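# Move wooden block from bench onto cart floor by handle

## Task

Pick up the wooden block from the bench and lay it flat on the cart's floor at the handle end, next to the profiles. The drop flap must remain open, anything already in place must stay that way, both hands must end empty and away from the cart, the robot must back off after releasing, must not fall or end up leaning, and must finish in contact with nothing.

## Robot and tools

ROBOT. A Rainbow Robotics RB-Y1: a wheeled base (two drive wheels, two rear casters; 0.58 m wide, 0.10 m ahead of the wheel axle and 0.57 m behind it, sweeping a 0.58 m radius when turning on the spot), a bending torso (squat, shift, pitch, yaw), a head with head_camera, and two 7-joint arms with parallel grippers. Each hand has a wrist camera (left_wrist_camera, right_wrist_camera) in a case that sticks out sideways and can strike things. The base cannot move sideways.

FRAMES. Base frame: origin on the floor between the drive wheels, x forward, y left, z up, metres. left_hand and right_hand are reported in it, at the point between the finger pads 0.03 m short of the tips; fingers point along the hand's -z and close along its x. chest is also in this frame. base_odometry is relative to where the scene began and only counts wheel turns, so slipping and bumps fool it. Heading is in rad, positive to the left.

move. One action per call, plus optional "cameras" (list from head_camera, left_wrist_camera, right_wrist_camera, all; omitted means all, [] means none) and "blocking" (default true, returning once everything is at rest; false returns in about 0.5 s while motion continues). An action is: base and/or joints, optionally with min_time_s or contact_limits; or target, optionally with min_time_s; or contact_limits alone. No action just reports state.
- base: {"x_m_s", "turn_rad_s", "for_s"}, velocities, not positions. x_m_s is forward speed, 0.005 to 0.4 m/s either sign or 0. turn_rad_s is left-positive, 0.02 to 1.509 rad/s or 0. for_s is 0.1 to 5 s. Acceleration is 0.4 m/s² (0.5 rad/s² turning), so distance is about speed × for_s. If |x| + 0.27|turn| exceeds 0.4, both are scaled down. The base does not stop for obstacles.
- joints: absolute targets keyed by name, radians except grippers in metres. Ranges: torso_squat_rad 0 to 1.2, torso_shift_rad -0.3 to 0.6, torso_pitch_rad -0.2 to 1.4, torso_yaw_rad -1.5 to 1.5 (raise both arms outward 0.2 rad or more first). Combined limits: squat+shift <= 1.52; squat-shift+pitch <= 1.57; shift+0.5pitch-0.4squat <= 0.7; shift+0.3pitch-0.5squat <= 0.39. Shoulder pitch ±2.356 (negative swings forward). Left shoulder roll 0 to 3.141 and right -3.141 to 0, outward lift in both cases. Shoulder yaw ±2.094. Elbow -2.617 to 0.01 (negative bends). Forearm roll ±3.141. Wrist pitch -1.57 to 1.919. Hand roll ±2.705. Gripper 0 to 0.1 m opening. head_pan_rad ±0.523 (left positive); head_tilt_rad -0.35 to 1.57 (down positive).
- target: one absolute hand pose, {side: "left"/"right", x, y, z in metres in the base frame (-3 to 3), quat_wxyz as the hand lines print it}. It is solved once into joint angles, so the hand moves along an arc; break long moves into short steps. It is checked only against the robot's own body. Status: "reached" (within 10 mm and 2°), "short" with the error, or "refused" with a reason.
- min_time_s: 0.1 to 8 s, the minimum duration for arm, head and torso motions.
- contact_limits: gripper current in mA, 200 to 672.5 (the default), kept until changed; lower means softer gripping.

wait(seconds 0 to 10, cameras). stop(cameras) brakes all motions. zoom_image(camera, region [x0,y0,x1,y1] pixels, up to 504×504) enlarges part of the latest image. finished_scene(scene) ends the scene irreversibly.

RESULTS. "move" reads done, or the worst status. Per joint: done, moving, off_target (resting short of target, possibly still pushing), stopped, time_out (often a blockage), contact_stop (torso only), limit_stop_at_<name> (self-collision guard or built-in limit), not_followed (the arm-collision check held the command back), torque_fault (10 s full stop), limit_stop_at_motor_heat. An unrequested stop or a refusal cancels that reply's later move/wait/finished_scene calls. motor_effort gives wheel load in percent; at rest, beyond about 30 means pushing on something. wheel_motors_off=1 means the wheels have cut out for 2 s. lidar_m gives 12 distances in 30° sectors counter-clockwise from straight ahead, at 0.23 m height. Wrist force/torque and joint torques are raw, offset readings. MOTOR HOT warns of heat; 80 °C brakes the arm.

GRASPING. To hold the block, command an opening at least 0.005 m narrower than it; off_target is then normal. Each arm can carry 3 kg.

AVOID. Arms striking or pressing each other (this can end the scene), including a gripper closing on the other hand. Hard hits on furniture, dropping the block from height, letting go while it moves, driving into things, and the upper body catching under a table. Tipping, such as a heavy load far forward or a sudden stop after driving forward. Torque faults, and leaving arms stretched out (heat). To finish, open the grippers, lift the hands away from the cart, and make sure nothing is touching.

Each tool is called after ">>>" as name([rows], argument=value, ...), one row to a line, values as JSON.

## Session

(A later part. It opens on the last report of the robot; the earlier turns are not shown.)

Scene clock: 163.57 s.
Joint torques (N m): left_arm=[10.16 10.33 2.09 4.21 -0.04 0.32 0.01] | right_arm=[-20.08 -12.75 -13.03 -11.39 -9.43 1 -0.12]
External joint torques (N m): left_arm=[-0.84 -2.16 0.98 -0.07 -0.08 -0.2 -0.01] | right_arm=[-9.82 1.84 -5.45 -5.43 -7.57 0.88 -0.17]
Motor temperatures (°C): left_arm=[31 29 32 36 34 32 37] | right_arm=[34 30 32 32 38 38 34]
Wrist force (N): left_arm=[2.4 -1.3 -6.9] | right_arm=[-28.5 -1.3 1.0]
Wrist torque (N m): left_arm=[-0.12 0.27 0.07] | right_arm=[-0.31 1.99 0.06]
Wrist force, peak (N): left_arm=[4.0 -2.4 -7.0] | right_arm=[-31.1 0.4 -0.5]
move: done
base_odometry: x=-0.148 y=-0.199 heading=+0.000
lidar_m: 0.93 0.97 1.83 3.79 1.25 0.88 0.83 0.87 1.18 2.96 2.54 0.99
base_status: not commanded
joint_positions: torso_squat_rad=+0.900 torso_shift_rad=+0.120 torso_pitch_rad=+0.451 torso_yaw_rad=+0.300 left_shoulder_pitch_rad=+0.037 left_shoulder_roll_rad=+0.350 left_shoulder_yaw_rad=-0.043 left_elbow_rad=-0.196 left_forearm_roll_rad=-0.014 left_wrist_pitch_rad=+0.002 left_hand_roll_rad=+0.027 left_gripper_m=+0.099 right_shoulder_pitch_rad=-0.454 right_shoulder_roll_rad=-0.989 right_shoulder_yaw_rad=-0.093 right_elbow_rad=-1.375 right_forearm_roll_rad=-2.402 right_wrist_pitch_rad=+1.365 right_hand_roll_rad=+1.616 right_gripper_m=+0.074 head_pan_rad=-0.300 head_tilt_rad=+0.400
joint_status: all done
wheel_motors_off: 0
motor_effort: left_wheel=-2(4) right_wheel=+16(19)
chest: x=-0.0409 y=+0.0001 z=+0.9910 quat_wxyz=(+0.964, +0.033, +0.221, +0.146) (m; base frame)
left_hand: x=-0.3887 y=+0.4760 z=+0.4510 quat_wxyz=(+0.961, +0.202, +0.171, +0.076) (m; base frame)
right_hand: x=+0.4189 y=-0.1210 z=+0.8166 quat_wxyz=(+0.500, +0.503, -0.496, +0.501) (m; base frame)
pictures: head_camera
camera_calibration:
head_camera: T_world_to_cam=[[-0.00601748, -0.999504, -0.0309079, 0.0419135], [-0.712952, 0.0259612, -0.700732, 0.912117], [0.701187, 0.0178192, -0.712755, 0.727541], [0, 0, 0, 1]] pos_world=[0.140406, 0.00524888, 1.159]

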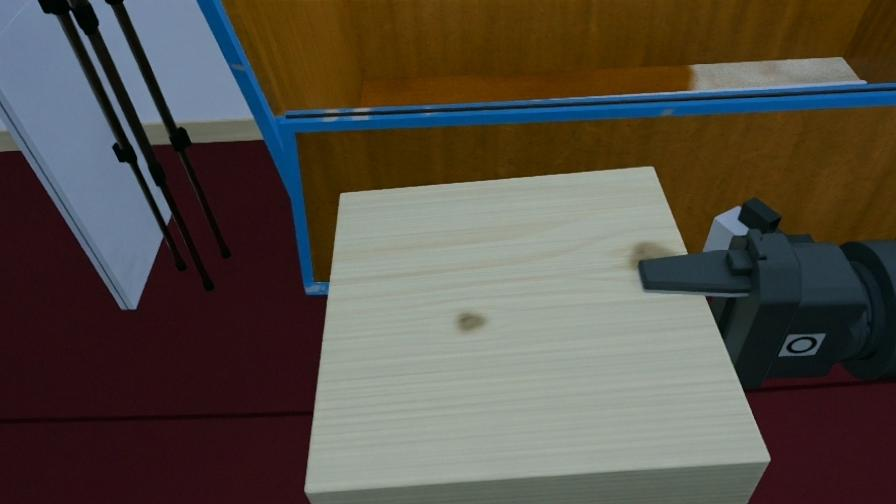

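>>> move(base={"x_m_s":0.2,"for_s":2.2}, joints={"head_tilt_rad":0.6}, cameras=["head_camera"])

Scene clock: 168.20 s.
Joint torques (N m): left_arm=[10.45 10.39 2.24 4.17 -0.06 0.36 -0.03] | right_arm=[-19.55 -13.49 -12.96 -11.53 -9.59 0.76 -0.13]
External joint torques (N m): left_arm=[-0.54 -2.1 1.13 -0.11 -0.1 -0.16 -0.05] | right_arm=[-9.3 1.09 -5.38 -5.56 -7.73 0.81 -0.18]
Motor temperatures (°C): left_arm=[31 29 32 36 34 32 37] | right_arm=[35 30 32 32 38 38 34]
Wrist force (N): left_arm=[2.8 -1.4 -6.7] | right_arm=[-27.9 0.1 0.2]
Wrist torque (N m): left_arm=[-0.11 0.29 0.07] | right_arm=[-0.21 1.97 0.07]
Wrist force, peak (N): left_arm=[3.2 -1.2 -7.7] | right_arm=[-30.6 -1.8 0.9]
move: done
base_odometry: x=+0.292 y=-0.199 heading=+0.000
lidar_m: 0.47 0.52 0.98 4.50 1.90 1.34 1.27 1.33 1.78 4.47 0.72 0.52
base_status: done (sent for 2.2 of 2.2 s)
joint_positions: torso_squat_rad=+0.900 torso_shift_rad=+0.120 torso_pitch_rad=+0.451 torso_yaw_rad=+0.300 left_shoulder_pitch_rad=+0.037 left_shoulder_roll_rad=+0.350 left_shoulder_yaw_rad=-0.043 left_elbow_rad=-0.196 left_forearm_roll_rad=-0.014 left_wrist_pitch_rad=+0.002 left_hand_roll_rad=+0.027 left_gripper_m=+0.099 right_shoulder_pitch_rad=-0.454 right_shoulder_roll_rad=-0.989 right_shoulder_yaw_rad=-0.093 right_elbow_rad=-1.375 right_forearm_roll_rad=-2.402 right_wrist_pitch_rad=+1.365 right_hand_roll_rad=+1.616 right_gripper_m=+0.074 head_pan_rad=-0.300 head_tilt_rad=+0.600
joint_status: all done
wheel_motors_off: 0
motor_effort: left_wheel=+5(32) right_wheel=-5(46)
chest: x=-0.0409 y=+0.0001 z=+0.9910 quat_wxyz=(+0.964, +0.033, +0.221, +0.146) (m; base frame)
left_hand: x=-0.3886 y=+0.4760 z=+0.4510 quat_wxyz=(+0.961, +0.202, +0.171, +0.076) (m; base frame)
right_hand: x=+0.4190 y=-0.1210 z=+0.8166 quat_wxyz=(+0.500, +0.503, -0.496, +0.501) (m; base frame)
pictures: head_camera
camera_calibration:
head_camera: T_world_to_cam=[[-0.0120403, -0.999504, -0.0290962, 0.0402014], [-0.837967, 0.0259626, -0.545103, 0.739502], [0.545588, 0.0178184, -0.837864, 0.882969], [0, 0, 0, 1]] pos_world=[0.138425, 0.00524888, 1.14408]

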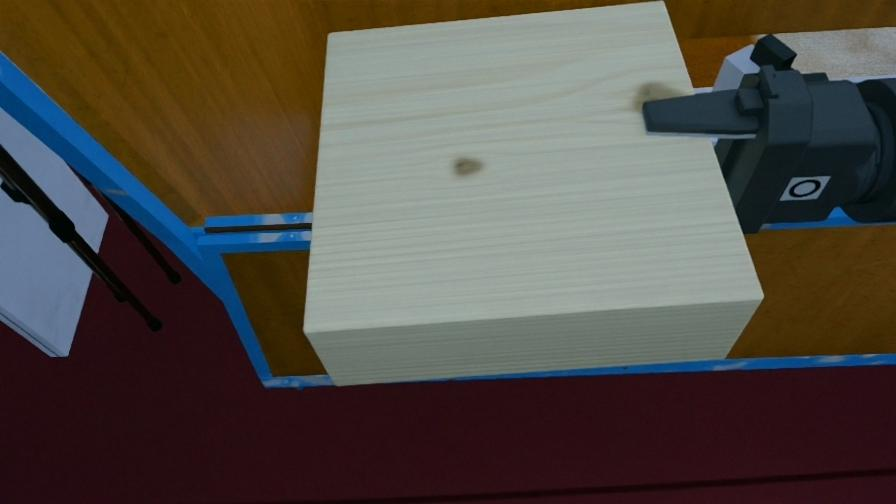

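>>> move(base={"x_m_s":0.15,"for_s":1.39}, cameras=["head_camera"])

Scene clock: 172.73 s.
Joint torques (N m): left_arm=[10.45 10.14 2.04 4.25 -0.08 0.29 -0.01] | right_arm=[-19.33 -13.88 -13.18 -11.61 -9.56 0.63 -0.15]
External joint torques (N m): left_arm=[-0.54 -2.35 0.93 -0.03 -0.11 -0.23 -0.03] | right_arm=[-9.07 0.7 -5.6 -5.64 -7.7 0.52 -0.2]
Motor temperatures (°C): left_arm=[31 28 32 36 34 32 37] | right_arm=[35 30 32 32 38 37 34]
Wrist force (N): left_arm=[2.2 -1.7 -7.6] | right_arm=[-29.0 -0.3 0.6]
Wrist torque (N m): left_arm=[-0.10 0.21 0.03] | right_arm=[-0.25 1.92 0.06]
Wrist force, peak (N): left_arm=[2.7 -1.7 -7.7] | right_arm=[-30.1 -1.9 0.2]
move: done
base_odometry: x=+0.503 y=-0.199 heading=+0.000
lidar_m: 0.28 0.30 0.39 3.75 2.22 1.55 1.49 1.55 2.06 4.81 0.44 0.30
base_status: done (sent for 1.4 of 1.4 s)
joint_positions: torso_squat_rad=+0.900 torso_shift_rad=+0.120 torso_pitch_rad=+0.451 torso_yaw_rad=+0.300 left_shoulder_pitch_rad=+0.037 left_shoulder_roll_rad=+0.350 left_shoulder_yaw_rad=-0.043 left_elbow_rad=-0.196 left_forearm_roll_rad=-0.014 left_wrist_pitch_rad=+0.002 left_hand_roll_rad=+0.027 left_gripper_m=+0.099 right_shoulder_pitch_rad=-0.454 right_shoulder_roll_rad=-0.989 right_shoulder_yaw_rad=-0.093 right_elbow_rad=-1.375 right_forearm_roll_rad=-2.402 right_wrist_pitch_rad=+1.365 right_hand_roll_rad=+1.616 right_gripper_m=+0.074 head_pan_rad=-0.300 head_tilt_rad=+0.600
joint_status: not commanded
wheel_motors_off: 0
motor_effort: left_wheel=+5(31) right_wheel=-4(19)
chest: x=-0.0409 y=+0.0001 z=+0.9910 quat_wxyz=(+0.964, +0.033, +0.221, +0.146) (m; base frame)
left_hand: x=-0.3886 y=+0.4760 z=+0.4511 quat_wxyz=(+0.961, +0.202, +0.171, +0.076) (m; base frame)
right_hand: x=+0.4190 y=-0.1210 z=+0.8166 quat_wxyz=(+0.500, +0.503, -0.496, +0.501) (m; base frame)
pictures: head_camera
camera_calibration:
head_camera: T_world_to_cam=[[-0.0120393, -0.999504, -0.0290951, 0.0402001], [-0.838013, 0.0259597, -0.545032, 0.739427], [0.545517, 0.0178203, -0.83791, 0.883032], [0, 0, 0, 1]] pos_world=[0.138425, 0.00524887, 1.14408]

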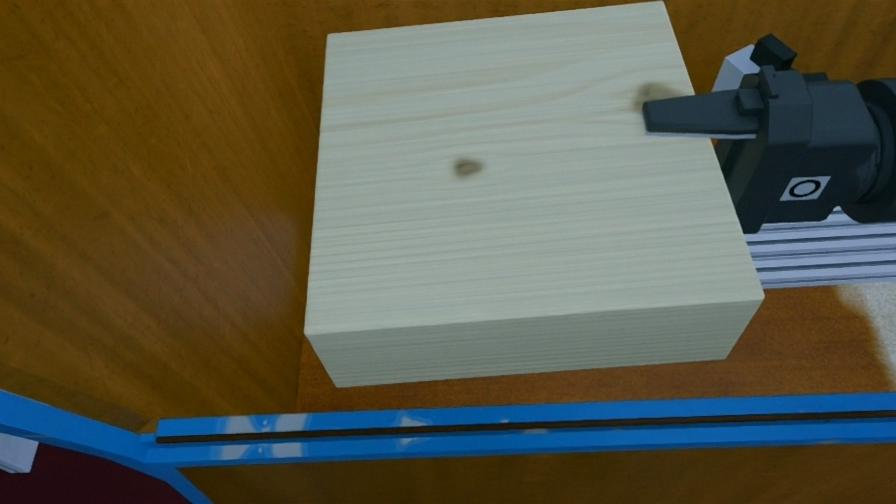

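>>> move(base={"x_m_s":0.05,"for_s":0.6}, joints={"torso_squat_rad":0.95,"torso_shift_rad":0.185,"torso_pitch_rad":0.535,"torso_yaw_rad":0.42,"head_pan_rad":-0.42,"head_tilt_rad":0.55}, min_time_s=1.5, cameras=[])

>>> move(target={"side":"right","x":0.425,"y":-0.10,"z":0.76,"quat_wxyz":[0.5108,0.489,-0.5108,0.489]}, min_time_s=1.5, cameras=["head_camera"])

Scene clock: 182.00 s.
Joint torques (N m): left_arm=[11.65 12.14 2.13 4.84 0.13 0.44 0] | right_arm=[-18.54 -12.04 -12.06 -12.45 -9.42 1.37 -0.13]
External joint torques (N m): left_arm=[-0.89 -2.11 0.87 -0.04 0.09 -0.22 -0.02] | right_arm=[-8.96 1.26 -5.14 -6.04 -7.56 1.12 -0.18]
Motor temperatures (°C): left_arm=[31 28 31 36 34 32 37] | right_arm=[35 30 32 32 39 37 34]
Wrist force (N): left_arm=[3.0 -1.8 -6.5] | right_arm=[-28.5 -2.1 2.4]
Wrist torque (N m): left_arm=[-0.09 0.29 0.05] | right_arm=[-0.33 1.96 0.09]
Wrist force, peak (N): left_arm=[2.7 -2.1 -7.5] | right_arm=[-30.0 -2.5 1.2]
move: done
base_odometry: x=+0.533 y=-0.199 heading=+0.001
lidar_m: 0.24 0.26 0.36 1.54 2.25 1.58 1.51 1.57 2.11 4.66 0.38 0.27
base_status: done (sent for 0.6 of 0.6 s)
joint_positions: torso_squat_rad=+0.950 torso_shift_rad=+0.185 torso_pitch_rad=+0.536 torso_yaw_rad=+0.420 left_shoulder_pitch_rad=+0.037 left_shoulder_roll_rad=+0.350 left_shoulder_yaw_rad=-0.043 left_elbow_rad=-0.196 left_forearm_roll_rad=-0.014 left_wrist_pitch_rad=+0.002 left_hand_roll_rad=+0.027 left_gripper_m=+0.099 right_shoulder_pitch_rad=-0.454 right_shoulder_roll_rad=-0.989 right_shoulder_yaw_rad=-0.093 right_elbow_rad=-1.375 right_forearm_roll_rad=-2.402 right_wrist_pitch_rad=+1.365 right_hand_roll_rad=+1.616 right_gripper_m=+0.074 head_pan_rad=-0.420 head_tilt_rad=+0.550
joint_status: all done
wheel_motors_off: 0
motor_effort: left_wheel=+4(31) right_wheel=-6(22)
chest: x=+0.0050 y=+0.0001 z=+0.9468 quat_wxyz=(+0.943, +0.055, +0.259, +0.201) (m; base frame)
left_hand: x=-0.4357 y=+0.4633 z=+0.4671 quat_wxyz=(+0.942, +0.223, +0.220, +0.122) (m; base frame)
right_hand: x=+0.4579 y=-0.0615 z=+0.7284 quat_wxyz=(+0.479, +0.563, -0.461, +0.491) (m; base frame)
pictures: none
No camera images: "cameras" was empty.

Scene clock: 183.83 s.
Joint torques (N m): left_arm=[11.62 11.92 2.15 4.88 -0.06 0.37 -0.03] | right_arm=[-11.04 -13.12 -13.51 -13.16 -8.89 0.44 -0.59]
External joint torques (N m): left_arm=[-0.92 -2.33 0.89 0 -0.1 -0.29 -0.06] | right_arm=[-6.61 -0.82 -5.76 -7.08 -7.18 0.35 -0.64]
Motor temperatures (°C): left_arm=[31 28 31 36 34 32 37] | right_arm=[35 30 32 32 39 37 34]
Wrist force (N): left_arm=[3.0 -2.1 -6.6] | right_arm=[-28.7 0.4 0.0]
Wrist torque (N m): left_arm=[-0.03 0.29 0.07] | right_arm=[-0.14 1.98 0.06]
Wrist force, peak (N): left_arm=[3.8 -2.0 -7.3] | right_arm=[-29.5 -1.5 1.2]
move: done
base_odometry: x=+0.533 y=-0.199 heading=+0.001
lidar_m: 0.24 0.26 0.36 1.53 2.24 1.59 1.51 1.57 2.12 4.67 0.37 0.27
base_status: not commanded
joint_positions: torso_squat_rad=+0.950 torso_shift_rad=+0.185 torso_pitch_rad=+0.536 torso_yaw_rad=+0.420 left_shoulder_pitch_rad=+0.037 left_shoulder_roll_rad=+0.350 left_shoulder_yaw_rad=-0.043 left_elbow_rad=-0.196 left_forearm_roll_rad=-0.014 left_wrist_pitch_rad=+0.002 left_hand_roll_rad=+0.027 left_gripper_m=+0.099 right_shoulder_pitch_rad=-0.046 right_shoulder_roll_rad=-1.022 right_shoulder_yaw_rad=-0.366 right_elbow_rad=-1.782 right_forearm_roll_rad=-2.428 right_wrist_pitch_rad=+1.145 right_hand_roll_rad=+1.602 right_gripper_m=+0.074 head_pan_rad=-0.420 head_tilt_rad=+0.550
joint_status: all done
wheel_motors_off: 0
motor_effort: left_wheel=+4(5) right_wheel=-6(8)
chest: x=+0.0050 y=+0.0001 z=+0.9468 quat_wxyz=(+0.943, +0.055, +0.259, +0.201) (m; base frame)
left_hand: x=-0.4357 y=+0.4633 z=+0.4671 quat_wxyz=(+0.942, +0.223, +0.220, +0.122) (m; base frame)
right_hand: x=+0.4248 y=-0.1005 z=+0.7586 quat_wxyz=(+0.511, +0.489, -0.510, +0.489) (m; base frame)
right_hand_status: reached (checked arc, planned for 1.5 s): 2 mm and 0.2 deg off.
pictures: head_camera
camera_calibration:
head_camera: T_world_to_cam=[[-0.0131358, -0.999502, -0.0287073, 0.0415692], [-0.856514, 0.0260616, -0.515465, 0.72937], [0.515956, 0.0178172, -0.85643, 0.830144], [0, 0, 0, 1]] pos_world=[0.196944, 0.00774918, 1.08812]

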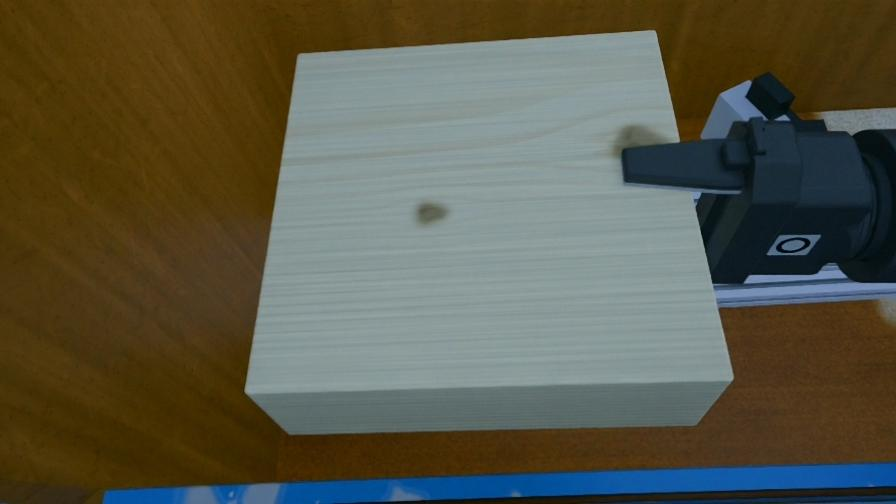

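>>> move(joints={"torso_squat_rad":1.0,"torso_shift_rad":0.25,"torso_pitch_rad":0.62,"torso_yaw_rad":0.55,"head_pan_rad":-0.5,"head_tilt_rad":0.5}, min_time_s=1.5, cameras=[])

>>> move(target={"side":"right","x":0.432,"y":-0.09,"z":0.66,"quat_wxyz":[0.5108,0.489,-0.5108,0.489]}, min_time_s=1.5, cameras=["head_camera"])

Scene clock: 187.50 s.
Joint torques (N m): left_arm=[12.43 13.94 2.38 5.35 -0.07 0.65 -0.04] | right_arm=[-10.38 -11.76 -12.56 -13.5 -8.95 1.15 -0.36]
External joint torques (N m): left_arm=[-1.08 -2.46 0.93 0.07 -0.12 -0.1 -0.07] | right_arm=[-6.38 -0.76 -5.64 -6.78 -7.24 0.91 -0.41]
Motor temperatures (°C): left_arm=[31 28 31 36 34 32 37] | right_arm=[35 30 32 32 39 37 34]
Wrist force (N): left_arm=[3.7 -2.2 -6.1] | right_arm=[-28.4 -1.8 2.3]
Wrist torque (N m): left_arm=[-0.08 0.35 0.01] | right_arm=[-0.26 2.00 0.06]
Wrist force, peak (N): left_arm=[3.6 -2.3 -7.2] | right_arm=[-29.6 -1.3 1.2]
move: done
base_odometry: x=+0.533 y=-0.199 heading=+0.001
lidar_m: 0.24 0.26 0.35 1.54 2.23 1.60 1.51 1.59 2.10 4.68 0.38 0.26
base_status: not commanded
joint_positions: torso_squat_rad=+1.000 torso_shift_rad=+0.250 torso_pitch_rad=+0.621 torso_yaw_rad=+0.550 left_shoulder_pitch_rad=+0.037 left_shoulder_roll_rad=+0.350 left_shoulder_yaw_rad=-0.043 left_elbow_rad=-0.196 left_forearm_roll_rad=-0.014 left_wrist_pitch_rad=+0.002 left_hand_roll_rad=+0.027 left_gripper_m=+0.099 right_shoulder_pitch_rad=-0.046 right_shoulder_roll_rad=-1.022 right_shoulder_yaw_rad=-0.366 right_elbow_rad=-1.782 right_forearm_roll_rad=-2.428 right_wrist_pitch_rad=+1.145 right_hand_roll_rad=+1.602 right_gripper_m=+0.074 head_pan_rad=-0.500 head_tilt_rad=+0.500
joint_status: all done
wheel_motors_off: 0
motor_effort: left_wheel=+4(5) right_wheel=-6(6)
chest: x=+0.0457 y=+0.0001 z=+0.8987 quat_wxyz=(+0.916, +0.083, +0.294, +0.259) (m; base frame)
left_hand: x=-0.4821 y=+0.4420 z=+0.4924 quat_wxyz=(+0.915, +0.249, +0.267, +0.172) (m; base frame)
right_hand: x=+0.4555 y=-0.0404 z=+0.6701 quat_wxyz=(+0.488, +0.555, -0.477, +0.477) (m; base frame)
pictures: none
No camera images: "cameras" was empty.

Scene clock: 189.33 s.
Joint torques (N m): left_arm=[12.56 13.97 2.33 5.29 -0.02 0.73 0] | right_arm=[-5.29 -7.28 -11.7 -14.17 -8.62 1.43 0.01]
External joint torques (N m): left_arm=[-0.95 -2.43 0.88 0.01 -0.06 -0.03 -0.03] | right_arm=[-5.32 1.89 -4.82 -7.74 -6.92 1.16 -0.04]
Motor temperatures (°C): left_arm=[31 28 31 36 34 32 37] | right_arm=[35 30 32 32 39 37 34]
Wrist force (N): left_arm=[3.9 -2.6 -7.0] | right_arm=[-28.2 0.8 0.6]
Wrist torque (N m): left_arm=[-0.05 0.37 0.07] | right_arm=[-0.21 1.99 0.08]
Wrist force, peak (N): left_arm=[3.9 -2.6 -7.0] | right_arm=[-29.5 -0.4 0.9]
move: done
base_odometry: x=+0.533 y=-0.199 heading=+0.001
lidar_m: 0.25 0.26 0.36 1.55 2.24 1.60 1.51 1.58 2.12 4.66 0.39 0.27
base_status: not commanded
joint_positions: torso_squat_rad=+1.000 torso_shift_rad=+0.250 torso_pitch_rad=+0.621 torso_yaw_rad=+0.550 left_shoulder_pitch_rad=+0.037 left_shoulder_roll_rad=+0.350 left_shoulder_yaw_rad=-0.043 left_elbow_rad=-0.196 left_forearm_roll_rad=-0.014 left_wrist_pitch_rad=+0.002 left_hand_roll_rad=+0.027 left_gripper_m=+0.099 right_shoulder_pitch_rad=+0.213 right_shoulder_roll_rad=-0.936 right_shoulder_yaw_rad=-0.566 right_elbow_rad=-1.897 right_forearm_roll_rad=-2.411 right_wrist_pitch_rad=+1.140 right_hand_roll_rad=+1.709 right_gripper_m=+0.074 head_pan_rad=-0.500 head_tilt_rad=+0.500
joint_status: all done
wheel_motors_off: 0
motor_effort: left_wheel=+5(5) right_wheel=-6(6)
chest: x=+0.0457 y=+0.0001 z=+0.8987 quat_wxyz=(+0.916, +0.083, +0.294, +0.259) (m; base frame)
left_hand: x=-0.4821 y=+0.4420 z=+0.4924 quat_wxyz=(+0.915, +0.249, +0.267, +0.172) (m; base frame)
right_hand: x=+0.4321 y=-0.0904 z=+0.6585 quat_wxyz=(+0.512, +0.489, -0.509, +0.490) (m; base frame)
right_hand_status: reached (checked arc, planned for 1.5 s): 2 mm and 0.3 deg off.
pictures: head_camera
camera_calibration:
head_camera: T_world_to_cam=[[0.0265079, -0.99801, -0.0572117, 0.0660276], [-0.874669, 0.00455392, -0.4847, 0.715872], [0.483996, 0.0628897, -0.872807, 0.775375], [0, 0, 0, 1]] pos_world=[0.249123, 0.0138731, 1.02751]

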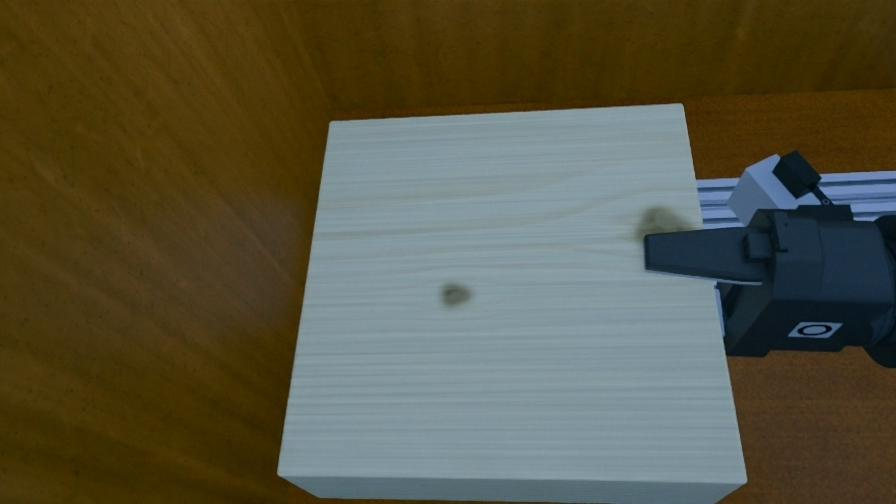

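>>> move(target={"side":"right","x":0.43,"y":-0.10,"z":0.73,"quat_wxyz":[0.5108,0.489,-0.5108,0.489]}, min_time_s=1.5, cameras=[])

>>> move(joints={"torso_squat_rad":0.95,"torso_shift_rad":0.185,"torso_pitch_rad":0.535,"torso_yaw_rad":0.42}, min_time_s=1.5, cameras=[])

>>> move(target={"side":"right","x":0.42,"y":-0.10,"z":0.81,"quat_wxyz":[0.5,0.5,-0.5,0.5]}, min_time_s=1.5, cameras=[])

>>> move(base={"x_m_s":-0.25,"for_s":2.6}, cameras=["head_camera"])

Scene clock: 220.27 s.
Joint torques (N m): left_arm=[12.45 14.42 2.32 5.24 -0.05 0.56 0.05] | right_arm=[-4.45 -9.82 -12.49 -11.88 -8.93 -0.52 -0.33]
External joint torques (N m): left_arm=[-1.06 -1.98 0.86 -0.04 -0.09 -0.2 0.02] | right_arm=[-5.14 -1.23 -5.07 -6.25 -7.27 -0.43 -0.38]
Motor temperatures (°C): left_arm=[31 29 31 36 34 32 37] | right_arm=[34 30 32 32 39 37 34]
Wrist force (N): left_arm=[3.6 -2.4 -5.9] | right_arm=[-28.3 1.3 0.5]
Wrist torque (N m): left_arm=[-0.06 0.35 0.01] | right_arm=[-0.22 1.99 0.07]
Wrist force, peak (N): left_arm=[3.8 -2.8 -7.2] | right_arm=[-29.5 1.5 0.4]
move: done
base_odometry: x=+0.533 y=-0.199 heading=+0.001
lidar_m: 0.25 0.26 0.35 1.55 2.24 1.60 1.52 1.58 2.12 4.65 0.38 0.27
base_status: not commanded
joint_positions: torso_squat_rad=+1.000 torso_shift_rad=+0.250 torso_pitch_rad=+0.621 torso_yaw_rad=+0.550 left_shoulder_pitch_rad=+0.037 left_shoulder_roll_rad=+0.350 left_shoulder_yaw_rad=-0.043 left_elbow_rad=-0.196 left_forearm_roll_rad=-0.014 left_wrist_pitch_rad=+0.002 left_hand_roll_rad=+0.027 left_gripper_m=+0.099 right_shoulder_pitch_rad=+0.320 right_shoulder_roll_rad=-0.967 right_shoulder_yaw_rad=-0.774 right_elbow_rad=-2.087 right_forearm_roll_rad=-2.466 right_wrist_pitch_rad=+1.099 right_hand_roll_rad=+1.525 right_gripper_m=+0.074 head_pan_rad=-0.500 head_tilt_rad=+0.500
joint_status: all done
wheel_motors_off: 0
motor_effort: left_wheel=+4(5) right_wheel=-4(7)
chest: x=+0.0457 y=+0.0001 z=+0.8987 quat_wxyz=(+0.916, +0.083, +0.294, +0.259) (m; base frame)
left_hand: x=-0.4821 y=+0.4420 z=+0.4924 quat_wxyz=(+0.915, +0.249, +0.267, +0.172) (m; base frame)
right_hand: x=+0.4298 y=-0.0993 z=+0.7285 quat_wxyz=(+0.511, +0.490, -0.510, +0.489) (m; base frame)
right_hand_status: reached (checked arc, planned for 1.5 s): 2 mm and 0.1 deg off.
pictures: none
No camera images: "cameras" was empty.

Scene clock: 222.07 s.
Joint torques (N m): left_arm=[11.48 12.11 2.12 4.88 -0.06 0.39 -0.03] | right_arm=[-4.97 -10.59 -12.84 -10.08 -8.66 -1.12 -0.37]
External joint torques (N m): left_arm=[-1.05 -2.14 0.86 0.01 -0.1 -0.27 -0.06] | right_arm=[-5.32 -0.93 -4.82 -5.2 -7.04 -0.85 -0.42]
Motor temperatures (°C): left_arm=[31 29 31 36 34 32 37] | right_arm=[34 30 32 32 39 37 34]
Wrist force (N): left_arm=[3.3 -1.8 -6.4] | right_arm=[-27.9 3.0 -1.1]
Wrist torque (N m): left_arm=[-0.04 0.29 0.05] | right_arm=[-0.02 1.97 0.08]
Wrist force, peak (N): left_arm=[3.9 -2.2 -7.2] | right_arm=[-29.5 0.6 -0.1]
move: done
base_odometry: x=+0.533 y=-0.199 heading=+0.001
lidar_m: 0.25 0.27 0.36 1.53 2.24 1.59 1.51 1.57 2.11 4.66 0.39 0.27
base_status: not commanded
joint_positions: torso_squat_rad=+0.950 torso_shift_rad=+0.185 torso_pitch_rad=+0.536 torso_yaw_rad=+0.420 left_shoulder_pitch_rad=+0.037 left_shoulder_roll_rad=+0.350 left_shoulder_yaw_rad=-0.043 left_elbow_rad=-0.196 left_forearm_roll_rad=-0.014 left_wrist_pitch_rad=+0.002 left_hand_roll_rad=+0.027 left_gripper_m=+0.099 right_shoulder_pitch_rad=+0.320 right_shoulder_roll_rad=-0.967 right_shoulder_yaw_rad=-0.774 right_elbow_rad=-2.088 right_forearm_roll_rad=-2.466 right_wrist_pitch_rad=+1.099 right_hand_roll_rad=+1.525 right_gripper_m=+0.074 head_pan_rad=-0.500 head_tilt_rad=+0.500
joint_status: all done
wheel_motors_off: 0
motor_effort: left_wheel=+5(5) right_wheel=-4(7)
chest: x=+0.0050 y=+0.0001 z=+0.9468 quat_wxyz=(+0.943, +0.055, +0.259, +0.201) (m; base frame)
left_hand: x=-0.4358 y=+0.4633 z=+0.4671 quat_wxyz=(+0.942, +0.223, +0.220, +0.123) (m; base frame)
right_hand: x=+0.3880 y=-0.1517 z=+0.8183 quat_wxyz=(+0.531, +0.422, -0.539, +0.499) (m; base frame)
pictures: none
No camera images: "cameras" was empty.

Scene clock: 223.90 s.
Joint torques (N m): left_arm=[11.75 12.31 1.84 4.8 -0.03 0.36 -0.07] | right_arm=[-13.68 -13.03 -12.2 -10.04 -8.91 -0.38 -0.43]
External joint torques (N m): left_arm=[-0.79 -1.95 0.57 -0.08 -0.07 -0.3 -0.1] | right_arm=[-9.21 -0.48 -3.69 -4.89 -7.25 -0.29 -0.48]
Motor temperatures (°C): left_arm=[31 29 31 36 34 32 37] | right_arm=[34 30 32 32 39 37 34]
Wrist force (N): left_arm=[3.0 -2.1 -6.7] | right_arm=[-28.7 1.1 0.1]
Wrist torque (N m): left_arm=[-0.04 0.30 0.08] | right_arm=[-0.20 2.00 0.06]
Wrist force, peak (N): left_arm=[3.9 -1.9 -7.2] | right_arm=[-29.2 2.3 -0.4]
move: done
base_odometry: x=+0.533 y=-0.199 heading=+0.001
lidar_m: 0.25 0.26 0.36 1.55 2.24 1.59 1.51 1.58 2.10 4.67 0.39 0.26
base_status: not commanded
joint_positions: torso_squat_rad=+0.950 torso_shift_rad=+0.185 torso_pitch_rad=+0.536 torso_yaw_rad=+0.420 left_shoulder_pitch_rad=+0.037 left_shoulder_roll_rad=+0.350 left_shoulder_yaw_rad=-0.043 left_elbow_rad=-0.196 left_forearm_roll_rad=-0.014 left_wrist_pitch_rad=+0.002 left_hand_roll_rad=+0.027 left_gripper_m=+0.099 right_shoulder_pitch_rad=+0.020 right_shoulder_roll_rad=-1.143 right_shoulder_yaw_rad=-0.445 right_elbow_rad=-1.895 right_forearm_roll_rad=-2.527 right_wrist_pitch_rad=+1.094 right_hand_roll_rad=+1.523 right_gripper_m=+0.074 head_pan_rad=-0.500 head_tilt_rad=+0.500
joint_status: all done
wheel_motors_off: 0
motor_effort: left_wheel=+5(6) right_wheel=-6(6)
chest: x=+0.0050 y=+0.0001 z=+0.9468 quat_wxyz=(+0.943, +0.055, +0.259, +0.201) (m; base frame)
left_hand: x=-0.4358 y=+0.4633 z=+0.4671 quat_wxyz=(+0.942, +0.223, +0.220, +0.123) (m; base frame)
right_hand: x=+0.4198 y=-0.1003 z=+0.8085 quat_wxyz=(+0.502, +0.499, -0.499, +0.500) (m; base frame)
right_hand_status: reached (checked arc, planned for 1.5 s): 2 mm and 0.3 deg off.
pictures: none
No camera images: "cameras" was empty.

Scene clock: 227.43 s.
Joint torques (N m): left_arm=[11.06 12 2.16 4.74 0.03 0.48 0.05] | right_arm=[-13.18 -12.34 -12.9 -10.35 -8.76 -0.25 -0.55]
External joint torques (N m): left_arm=[-1.48 -2.26 0.89 -0.14 -0.01 -0.17 0.02] | right_arm=[-8.71 0.21 -4.39 -5.2 -7.1 -0.16 -0.6]
Motor temperatures (°C): left_arm=[31 28 31 36 34 32 37] | right_arm=[34 30 32 32 39 36 34]
Wrist force (N): left_arm=[3.0 -1.8 -6.7] | right_arm=[-28.6 -0.2 0.3]
Wrist torque (N m): left_arm=[-0.09 0.29 0.07] | right_arm=[-0.30 1.94 0.08]
Wrist force, peak (N): left_arm=[3.2 -1.7 -7.5] | right_arm=[-29.8 -1.6 0.2]
move: done
base_odometry: x=-0.117 y=-0.200 heading=+0.001
lidar_m: 0.90 0.94 1.82 3.88 1.29 0.91 0.87 0.92 1.22 3.09 1.34 0.95
base_status: done (sent for 2.6 of 2.6 s)
joint_positions: torso_squat_rad=+0.950 torso_shift_rad=+0.185 torso_pitch_rad=+0.536 torso_yaw_rad=+0.420 left_shoulder_pitch_rad=+0.037 left_shoulder_roll_rad=+0.350 left_shoulder_yaw_rad=-0.043 left_elbow_rad=-0.196 left_forearm_roll_rad=-0.014 left_wrist_pitch_rad=+0.002 left_hand_roll_rad=+0.027 left_gripper_m=+0.099 right_shoulder_pitch_rad=+0.020 right_shoulder_roll_rad=-1.143 right_shoulder_yaw_rad=-0.445 right_elbow_rad=-1.895 right_forearm_roll_rad=-2.527 right_wrist_pitch_rad=+1.094 right_hand_roll_rad=+1.523 right_gripper_m=+0.074 head_pan_rad=-0.500 head_tilt_rad=+0.500
joint_status: not commanded
wheel_motors_off: 0
motor_effort: left_wheel=+8(31) right_wheel=-7(26)
chest: x=+0.0050 y=+0.0001 z=+0.9468 quat_wxyz=(+0.943, +0.055, +0.259, +0.201) (m; base frame)
left_hand: x=-0.4359 y=+0.4632 z=+0.4671 quat_wxyz=(+0.942, +0.223, +0.220, +0.123) (m; base frame)
right_hand: x=+0.4197 y=-0.1003 z=+0.8086 quat_wxyz=(+0.502, +0.499, -0.499, +0.500) (m; base frame)
pictures: head_camera
camera_calibration:
head_camera: T_world_to_cam=[[-0.0802635, -0.996708, 0.0114619, 0.00536826], [-0.826609, 0.0601309, -0.559554, 0.774239], [0.557023, -0.0543863, -0.828714, 0.795088], [0, 0, 0, 1]] pos_world=[0.197542, 0.00203678, 1.09207]

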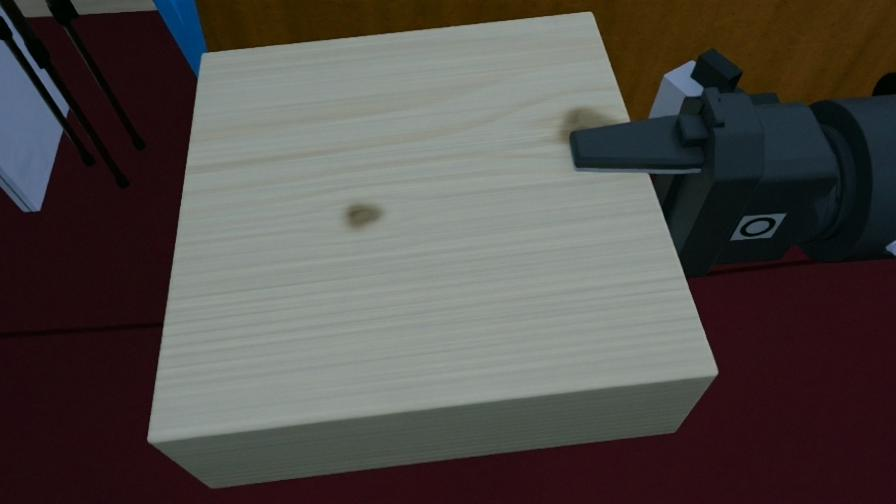

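>>> move(target={"side":"right","x":0.42,"y":-0.15,"z":0.82,"quat_wxyz":[0.6533,0.2706,-0.6533,0.2706]}, min_time_s=2.5, cameras=[])

>>> move(target={"side":"right","x":0.46,"y":-0.28,"z":0.82,"quat_wxyz":[0.7071,0,-0.7071,0]}, min_time_s=2.5, cameras=[])

>>> move(joints={"torso_squat_rad":0.6,"torso_shift_rad":0.1,"torso_pitch_rad":0.45,"torso_yaw_rad":0.42}, min_time_s=2, cameras=[])

>>> move(target={"side":"right","x":0.46,"y":-0.38,"z":0.88,"quat_wxyz":[0.7071,0,-0.7071,0]}, min_time_s=2, cameras=["head_camera"])

Scene clock: 237.17 s.
Joint torques (N m): left_arm=[11.11 12.04 2.2 4.85 -0.02 0.44 -0.06] | right_arm=[-3.67 -3.81 -11.66 -17.31 -2.9 -1.53 -0.34]
External joint torques (N m): left_arm=[-1.43 -2.21 0.94 -0.02 -0.06 -0.21 -0.09] | right_arm=[-6.89 1.6 -5.49 -10.25 -2.45 -1.22 -0.39]
Motor temperatures (°C): left_arm=[31 28 31 36 34 32 37] | right_arm=[34 30 32 32 39 36 34]
Wrist force (N): left_arm=[3.3 -2.1 -6.2] | right_arm=[-28.6 1.0 0.7]
Wrist torque (N m): left_arm=[-0.02 0.34 0.06] | right_arm=[-0.11 1.92 0.07]
Wrist force, peak (N): left_arm=[3.1 -2.3 -8.0] | right_arm=[-29.2 -0.1 -0.5]
move: done
base_odometry: x=-0.117 y=-0.200 heading=+0.001
lidar_m: 0.90 0.94 1.82 3.90 1.29 0.91 0.86 0.90 1.22 3.08 1.32 0.95
base_status: not commanded
joint_positions: torso_squat_rad=+0.950 torso_shift_rad=+0.185 torso_pitch_rad=+0.536 torso_yaw_rad=+0.420 left_shoulder_pitch_rad=+0.037 left_shoulder_roll_rad=+0.350 left_shoulder_yaw_rad=-0.043 left_elbow_rad=-0.196 left_forearm_roll_rad=-0.014 left_wrist_pitch_rad=+0.002 left_hand_roll_rad=+0.027 left_gripper_m=+0.099 right_shoulder_pitch_rad=+0.513 right_shoulder_roll_rad=-0.719 right_shoulder_yaw_rad=-0.627 right_elbow_rad=-2.480 right_forearm_roll_rad=-2.227 right_wrist_pitch_rad=+0.307 right_hand_roll_rad=+1.408 right_gripper_m=+0.074 head_pan_rad=-0.500 head_tilt_rad=+0.500
joint_status: all done
wheel_motors_off: 0
motor_effort: left_wheel=+8(9) right_wheel=-6(9)
chest: x=+0.0050 y=+0.0001 z=+0.9468 quat_wxyz=(+0.943, +0.055, +0.259, +0.201) (m; base frame)
left_hand: x=-0.4359 y=+0.4632 z=+0.4671 quat_wxyz=(+0.942, +0.223, +0.220, +0.123) (m; base frame)
right_hand: x=+0.4195 y=-0.1508 z=+0.8189 quat_wxyz=(+0.652, +0.272, -0.654, +0.271) (m; base frame)
right_hand_status: reached (checked arc, planned for 2.5 s): 1 mm and 0.3 deg off.
pictures: none
No camera images: "cameras" was empty.

Scene clock: 240.00 s.
Joint torques (N m): left_arm=[10.89 12.02 2.06 4.89 -0.06 0.5 0] | right_arm=[-2.08 -8.55 -13.02 -18.3 5.3 0.12 0.01]
External joint torques (N m): left_arm=[-1.65 -2.23 0.8 0.01 -0.1 -0.16 -0.03] | right_arm=[-6.02 -3.6 -6.93 -10.75 4.08 0.03 -0.04]
Motor temperatures (°C): left_arm=[31 28 31 36 34 32 37] | right_arm=[34 30 32 32 39 36 34]
Wrist force (N): left_arm=[3.4 -1.8 -6.3] | right_arm=[-28.7 2.0 0.7]
Wrist torque (N m): left_arm=[-0.13 0.31 0.07] | right_arm=[-0.13 1.95 0.04]
Wrist force, peak (N): left_arm=[3.2 -2.6 -7.3] | right_arm=[-29.1 2.1 1.0]
move: done
base_odometry: x=-0.117 y=-0.200 heading=+0.001
lidar_m: 0.90 0.93 1.82 3.88 1.28 0.91 0.86 0.92 1.22 3.08 1.34 0.95
base_status: not commanded
joint_positions: torso_squat_rad=+0.950 torso_shift_rad=+0.185 torso_pitch_rad=+0.536 torso_yaw_rad=+0.420 left_shoulder_pitch_rad=+0.037 left_shoulder_roll_rad=+0.350 left_shoulder_yaw_rad=-0.043 left_elbow_rad=-0.196 left_forearm_roll_rad=-0.014 left_wrist_pitch_rad=+0.002 left_hand_roll_rad=+0.027 left_gripper_m=+0.099 right_shoulder_pitch_rad=+0.577 right_shoulder_roll_rad=-0.731 right_shoulder_yaw_rad=-0.479 right_elbow_rad=-2.608 right_forearm_roll_rad=-2.309 right_wrist_pitch_rad=-0.640 right_hand_roll_rad=+1.618 right_gripper_m=+0.074 head_pan_rad=-0.500 head_tilt_rad=+0.500
joint_status: all done
wheel_motors_off: 0
motor_effort: left_wheel=+8(9) right_wheel=-7(8)
chest: x=+0.0050 y=+0.0000 z=+0.9468 quat_wxyz=(+0.943, +0.055, +0.259, +0.201) (m; base frame)
left_hand: x=-0.4359 y=+0.4633 z=+0.4672 quat_wxyz=(+0.942, +0.223, +0.220, +0.123) (m; base frame)
right_hand: x=+0.4597 y=-0.2809 z=+0.8178 quat_wxyz=(+0.709, +0.000, -0.705, -0.001) (m; base frame)
right_hand_status: reached (checked arc, planned for 2.5 s): 2 mm and 0.3 deg off.
pictures: none
No camera images: "cameras" was empty.

Scene clock: 242.37 s.
Joint torques (N m): left_arm=[9.34 11.6 2.05 4.05 -0.01 0.25 0.04] | right_arm=[-3.39 -9.32 -13.19 -17.32 5.32 0.11 0.02]
External joint torques (N m): left_arm=[-1.15 -2.23 0.83 -0.05 -0.05 -0.25 0.02] | right_arm=[-6.55 -3.5 -6.86 -9.98 4.1 0.01 -0.03]
Motor temperatures (°C): left_arm=[31 28 31 36 34 32 37] | right_arm=[34 30 32 32 38 36 34]
Wrist force (N): left_arm=[2.8 -1.5 -6.7] | right_arm=[-28.1 1.8 3.1]
Wrist torque (N m): left_arm=[-0.11 0.28 0.07] | right_arm=[-0.11 1.98 0.05]
Wrist force, peak (N): left_arm=[3.0 -2.1 -7.5] | right_arm=[-30.4 2.1 0.2]
move: done
base_odometry: x=-0.117 y=-0.200 heading=+0.001
lidar_m: 0.90 0.94 1.81 3.88 1.28 0.91 0.87 0.91 1.21 3.07 1.33 0.95
base_status: not commanded
joint_positions: torso_squat_rad=+0.600 torso_shift_rad=+0.100 torso_pitch_rad=+0.451 torso_yaw_rad=+0.420 left_shoulder_pitch_rad=+0.037 left_shoulder_roll_rad=+0.350 left_shoulder_yaw_rad=-0.043 left_elbow_rad=-0.196 left_forearm_roll_rad=-0.014 left_wrist_pitch_rad=+0.002 left_hand_roll_rad=+0.027 left_gripper_m=+0.099 right_shoulder_pitch_rad=+0.577 right_shoulder_roll_rad=-0.731 right_shoulder_yaw_rad=-0.479 right_elbow_rad=-2.608 right_forearm_roll_rad=-2.309 right_wrist_pitch_rad=-0.640 right_hand_roll_rad=+1.618 right_gripper_m=+0.074 head_pan_rad=-0.500 head_tilt_rad=+0.500
joint_status: all done
wheel_motors_off: 0
motor_effort: left_wheel=+9(11) right_wheel=-7(11)
chest: x=-0.0352 y=+0.0000 z=+1.1338 quat_wxyz=(+0.953, +0.047, +0.219, +0.203) (m; base frame)
left_hand: x=-0.4338 y=+0.4633 z=+0.6186 quat_wxyz=(+0.950, +0.217, +0.180, +0.132) (m; base frame)
right_hand: x=+0.4288 y=-0.2808 z=+1.0438 quat_wxyz=(+0.678, +0.000, -0.735, -0.001) (m; base frame)
pictures: none
No camera images: "cameras" was empty.

Scene clock: 244.70 s.
Joint torques (N m): left_arm=[9.73 11.9 2.13 3.97 -0.02 0.23 0.03] | right_arm=[-7.28 -14.73 -9.31 -22.74 -4.05 -0.23 -0.32]
External joint torques (N m): left_arm=[-0.75 -1.94 0.91 -0.14 -0.06 -0.27 0.01] | right_arm=[-8.48 -6.72 -5.41 -13.27 -3.38 -0.22 -0.37]
Motor temperatures (°C): left_arm=[31 28 31 36 34 32 37] | right_arm=[34 30 32 33 38 36 34]
Wrist force (N): left_arm=[2.2 -1.8 -6.5] | right_arm=[-28.3 1.2 -0.3]
Wrist torque (N m): left_arm=[-0.07 0.19 0.07] | right_arm=[-0.05 2.01 0.08]
Wrist force, peak (N): left_arm=[2.8 -1.5 -7.7] | right_arm=[-30.4 2.6 3.4]
move: done
base_odometry: x=-0.117 y=-0.200 heading=+0.001
lidar_m: 0.90 0.93 1.81 3.89 1.29 0.90 0.86 0.92 1.21 3.07 1.34 0.95
base_status: not commanded
joint_positions: torso_squat_rad=+0.600 torso_shift_rad=+0.100 torso_pitch_rad=+0.451 torso_yaw_rad=+0.420 left_shoulder_pitch_rad=+0.037 left_shoulder_roll_rad=+0.350 left_shoulder_yaw_rad=-0.043 left_elbow_rad=-0.196 left_forearm_roll_rad=-0.014 left_wrist_pitch_rad=+0.002 left_hand_roll_rad=+0.027 left_gripper_m=+0.099 right_shoulder_pitch_rad=+0.045 right_shoulder_roll_rad=-0.192 right_shoulder_yaw_rad=-0.910 right_elbow_rad=-1.855 right_forearm_roll_rad=-1.917 right_wrist_pitch_rad=+0.405 right_hand_roll_rad=+1.565 right_gripper_m=+0.074 head_pan_rad=-0.500 head_tilt_rad=+0.500
joint_status: all done
wheel_motors_off: 0
motor_effort: left_wheel=+9(10) right_wheel=-9(10)
chest: x=-0.0352 y=-0.0001 z=+1.1338 quat_wxyz=(+0.953, +0.047, +0.219, +0.203) (m; base frame)
left_hand: x=-0.4338 y=+0.4633 z=+0.6187 quat_wxyz=(+0.950, +0.218, +0.180, +0.132) (m; base frame)
right_hand: x=+0.4589 y=-0.3801 z=+0.8775 quat_wxyz=(+0.710, +0.000, -0.704, -0.002) (m; base frame)
right_hand_status: reached (checked arc, planned for 2.0 s): 3 mm and 0.5 deg off.
pictures: head_camera
camera_calibration:
head_camera: T_world_to_cam=[[-0.0810594, -0.9967, 0.00429785, 0.00797243], [-0.77639, 0.0604369, -0.627349, 0.924323], [0.625019, -0.0541893, -0.778727, 0.918157], [0, 0, 0, 1]] pos_world=[0.144416, 0.0018372, 1.29483]

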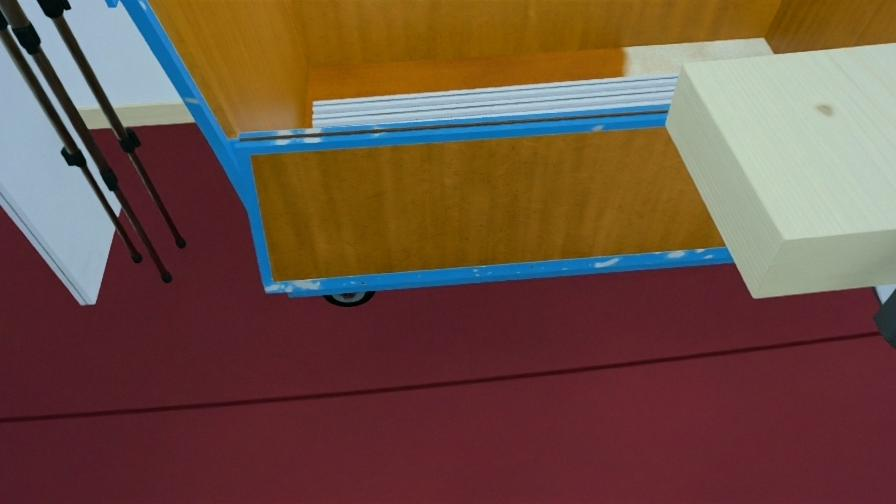

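>>> move(joints={"right_shoulder_pitch_rad":-0.27,"right_shoulder_roll_rad":-0.9,"right_shoulder_yaw_rad":0.41,"right_elbow_rad":-1.74,"right_forearm_roll_rad":-2.02,"right_wrist_pitch_rad":-0.55,"right_hand_roll_rad":0.88}, min_time_s=3, cameras=["head_camera"])

>>> move(target={"side":"right","x":0.48,"y":-0.35,"z":0.90,"quat_wxyz":[0.7071,0,-0.7071,0]}, min_time_s=2, cameras=["head_camera"])

Scene clock: 251.67 s.
Joint torques (N m): left_arm=[9.53 11.63 2.09 4.09 -0.02 0.38 0.02] | right_arm=[-20.96 -12.71 -12.53 -17.34 4.76 -2.24 0.09]
External joint torques (N m): left_arm=[-0.96 -2.19 0.86 -0.02 -0.06 -0.12 0] | right_arm=[-12.72 -3.79 -6.02 -9.77 3.71 -1.78 0.04]
Motor temperatures (°C): left_arm=[31 28 31 36 34 32 37] | right_arm=[34 30 32 33 38 36 34]
Wrist force (N): left_arm=[2.5 -0.9 -6.8] | right_arm=[-25.5 -10.7 -3.8]
Wrist torque (N m): left_arm=[-0.15 0.26 0.06] | right_arm=[-1.05 1.70 -0.40]
Wrist force, peak (N): left_arm=[3.0 -2.2 -7.5] | right_arm=[-29.9 0.8 1.9]
move: done
base_odometry: x=-0.117 y=-0.200 heading=+0.001
lidar_m: 0.91 0.94 1.81 3.89 1.29 0.91 0.88 0.90 1.21 3.08 1.31 0.95
base_status: not commanded
joint_positions: torso_squat_rad=+0.600 torso_shift_rad=+0.100 torso_pitch_rad=+0.451 torso_yaw_rad=+0.420 left_shoulder_pitch_rad=+0.037 left_shoulder_roll_rad=+0.350 left_shoulder_yaw_rad=-0.043 left_elbow_rad=-0.196 left_forearm_roll_rad=-0.014 left_wrist_pitch_rad=+0.002 left_hand_roll_rad=+0.027 left_gripper_m=+0.099 right_shoulder_pitch_rad=-0.267 right_shoulder_roll_rad=-0.899 right_shoulder_yaw_rad=+0.412 right_elbow_rad=-1.738 right_forearm_roll_rad=-2.021 right_wrist_pitch_rad=-0.550 right_hand_roll_rad=+0.880 right_gripper_m=+0.074 head_pan_rad=-0.500 head_tilt_rad=+0.500
joint_status: all done
wheel_motors_off: 0
motor_effort: left_wheel=+8(10) right_wheel=-8(10)
chest: x=-0.0352 y=+0.0000 z=+1.1338 quat_wxyz=(+0.953, +0.047, +0.219, +0.203) (m; base frame)
left_hand: x=-0.4338 y=+0.4633 z=+0.6186 quat_wxyz=(+0.950, +0.217, +0.180, +0.132) (m; base frame)
right_hand: x=+0.5241 y=-0.0786 z=+0.8184 quat_wxyz=(+0.760, +0.265, -0.593, -0.026) (m; base frame)
pictures: head_camera
camera_calibration:
head_camera: T_world_to_cam=[[-0.0809638, -0.996707, 0.00449914, 0.00779732], [-0.7764, 0.0602361, -0.627355, 0.924328], [0.625018, -0.0542862, -0.77872, 0.918155], [0, 0, 0, 1]] pos_world=[0.144416, 0.00193684, 1.29483]

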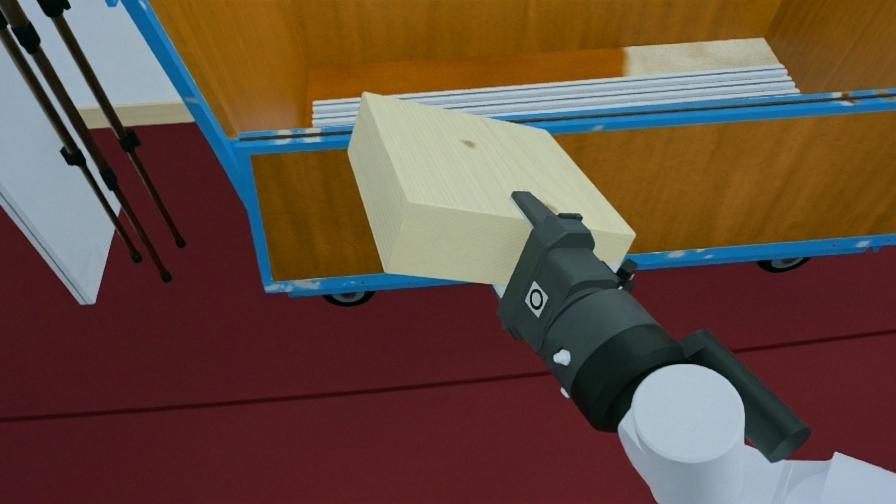

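Scene clock: 254.00 s.
Joint torques (N m): left_arm=[9.55 11.49 2.05 4.07 -0.07 0.2 -0.11] | right_arm=[-5.66 -14.72 -17.39 -7.62 5.08 -7.07 0.11]
External joint torques (N m): left_arm=[-0.93 -2.34 0.82 -0.04 -0.12 -0.31 -0.13] | right_arm=[-6.07 -5.04 -9.59 -3.85 3.91 -5.66 0.06]
Motor temperatures (°C): left_arm=[31 28 31 36 34 32 37] | right_arm=[34 30 32 33 38 37 34]
Wrist force (N): left_arm=[2.3 -1.7 -6.2] | right_arm=[-28.8 0.7 0.3]
Wrist torque (N m): left_arm=[-0.08 0.27 0.07] | right_arm=[-0.07 1.93 -0.47]
Wrist force, peak (N): left_arm=[2.1 -2.0 -7.7] | right_arm=[-29.7 -9.4 -4.0]
move: done
base_odometry: x=-0.117 y=-0.200 heading=+0.001
lidar_m: 0.90 0.93 1.82 3.86 1.27 0.92 0.86 0.91 1.21 3.07 1.34 0.96
base_status: not commanded
joint_positions: torso_squat_rad=+0.600 torso_shift_rad=+0.100 torso_pitch_rad=+0.451 torso_yaw_rad=+0.420 left_shoulder_pitch_rad=+0.037 left_shoulder_roll_rad=+0.350 left_shoulder_yaw_rad=-0.043 left_elbow_rad=-0.196 left_forearm_roll_rad=-0.014 left_wrist_pitch_rad=+0.002 left_hand_roll_rad=+0.027 left_gripper_m=+0.099 right_shoulder_pitch_rad=+0.517 right_shoulder_roll_rad=-1.243 right_shoulder_yaw_rad=-0.057 right_elbow_rad=-1.956 right_forearm_roll_rad=-1.842 right_wrist_pitch_rad=-0.946 right_hand_roll_rad=+0.733 right_gripper_m=+0.074 head_pan_rad=-0.500 head_tilt_rad=+0.500
joint_status: all done
wheel_motors_off: 0
motor_effort: left_wheel=+8(9) right_wheel=-9(11)
chest: x=-0.0352 y=-0.0001 z=+1.1338 quat_wxyz=(+0.953, +0.047, +0.219, +0.203) (m; base frame)
left_hand: x=-0.4338 y=+0.4633 z=+0.6187 quat_wxyz=(+0.950, +0.218, +0.180, +0.132) (m; base frame)
right_hand: x=+0.4794 y=-0.3499 z=+0.8976 quat_wxyz=(+0.710, -0.002, -0.705, -0.001) (m; base frame)
right_hand_status: reached (checked arc, planned for 2.0 s): 2 mm and 0.5 deg off.
pictures: head_camera
camera_calibration:
head_camera: T_world_to_cam=[[-0.0810599, -0.9967, 0.00429746, 0.00797301], [-0.77639, 0.0604375, -0.627349, 0.924323], [0.625019, -0.0541893, -0.778727, 0.918157], [0, 0, 0, 1]] pos_world=[0.144416, 0.0018372, 1.29483]

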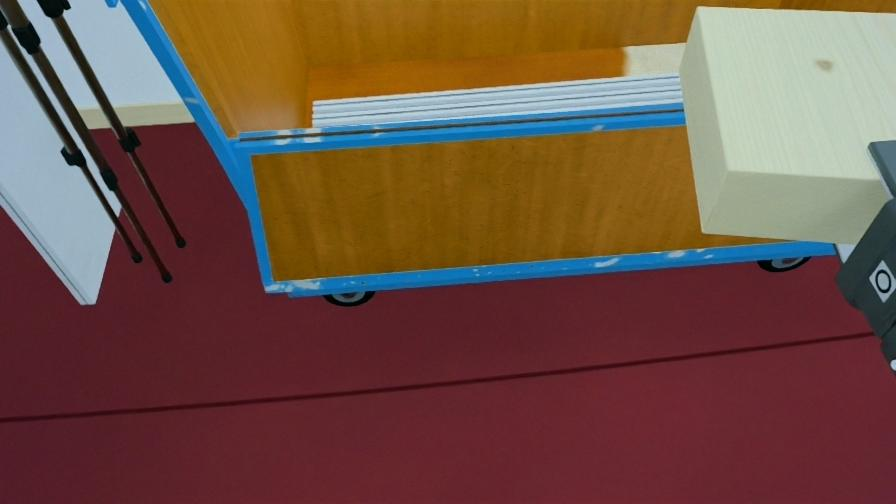

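>>> move(joints={"right_shoulder_pitch_rad":-0.58,"right_shoulder_roll_rad":-1.6,"right_shoulder_yaw_rad":1.74,"right_elbow_rad":-1.63,"right_forearm_roll_rad":-2.13,"right_wrist_pitch_rad":-1.45,"right_hand_roll_rad":0.2}, min_time_s=4, cameras=["head_camera","right_wrist_camera"])

Scene clock: 261.70 s.
Joint torques (N m): left_arm=[9.75 11.67 2.08 4.03 0.01 0.37 -0.06] | right_arm=[-9.54 -26.88 -6.36 3.75 1.46 -9 0.17]
External joint torques (N m): left_arm=[-0.73 -2.17 0.86 -0.07 -0.04 -0.13 -0.09] | right_arm=[-7.08 -9.05 -4.75 3.33 1.16 -7.16 0.12]
Motor temperatures (°C): left_arm=[31 28 31 35 34 32 37] | right_arm=[34 31 32 33 37 37 34]
Wrist force (N): left_arm=[2.2 -1.0 -7.1] | right_arm=[-27.2 1.6 -6.7]
Wrist torque (N m): left_arm=[-0.14 0.26 0.06] | right_arm=[0.08 1.97 -0.44]
Wrist force, peak (N): left_arm=[3.3 -1.7 -7.4] | right_arm=[-29.2 1.7 -5.7]
move: done
base_odometry: x=-0.117 y=-0.200 heading=+0.001
lidar_m: 0.91 0.93 1.82 3.89 1.29 0.90 0.87 0.91 1.22 3.07 1.32 0.95
base_status: not commanded
joint_positions: torso_squat_rad=+0.600 torso_shift_rad=+0.100 torso_pitch_rad=+0.451 torso_yaw_rad=+0.420 left_shoulder_pitch_rad=+0.037 left_shoulder_roll_rad=+0.350 left_shoulder_yaw_rad=-0.043 left_elbow_rad=-0.196 left_forearm_roll_rad=-0.014 left_wrist_pitch_rad=+0.002 left_hand_roll_rad=+0.027 left_gripper_m=+0.099 right_shoulder_pitch_rad=-0.578 right_shoulder_roll_rad=-1.598 right_shoulder_yaw_rad=+1.741 right_elbow_rad=-1.631 right_forearm_roll_rad=-2.130 right_wrist_pitch_rad=-1.448 right_hand_roll_rad=+0.200 right_gripper_m=+0.074 head_pan_rad=-0.500 head_tilt_rad=+0.500
joint_status: all done
wheel_motors_off: 0
motor_effort: left_wheel=+9(10) right_wheel=-10(12)
chest: x=-0.0352 y=-0.0001 z=+1.1338 quat_wxyz=(+0.953, +0.047, +0.219, +0.203) (m; base frame)
left_hand: x=-0.4338 y=+0.4633 z=+0.6187 quat_wxyz=(+0.950, +0.218, +0.180, +0.132) (m; base frame)
right_hand: x=+0.4310 y=-0.3881 z=+0.7747 quat_wxyz=(+0.789, +0.018, -0.614, +0.020) (m; base frame)
pictures: head_camera, right_wrist_camera
camera_calibration:
head_camera: T_world_to_cam=[[-0.0809987, -0.996705, 0.00421888, 0.00796601], [-0.776394, 0.0604393, -0.627344, 0.924324], [0.625022, -0.0540895, -0.778731, 0.918157], [0, 0, 0, 1]] pos_world=[0.144416, 0.00173694, 1.29483]
right_wrist_camera: T_world_to_cam=[[-0.219054, -0.0367865, -0.975019, 0.834297], [-0.54507, 0.833435, 0.0910142, 0.514901], [0.809267, 0.551391, -0.202618, 0.094309], [0, 0, 0, 1]] pos_world=[0.387092, -0.450447, 0.785701]

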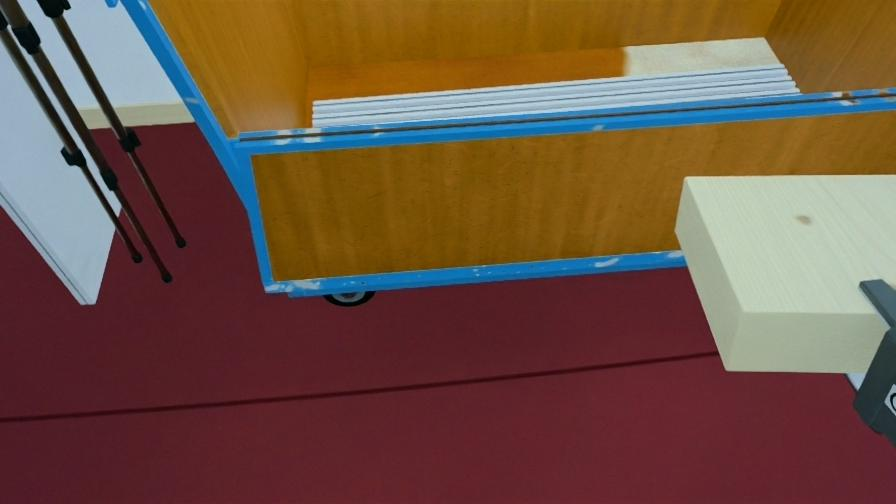

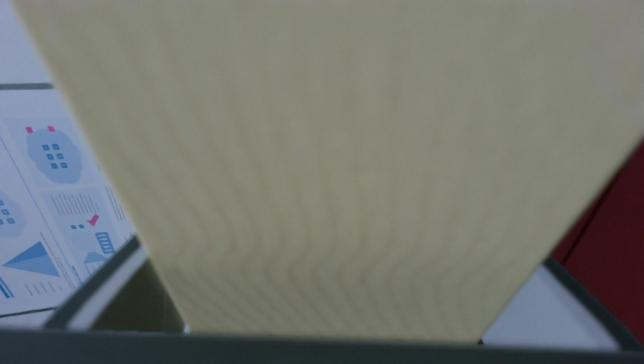

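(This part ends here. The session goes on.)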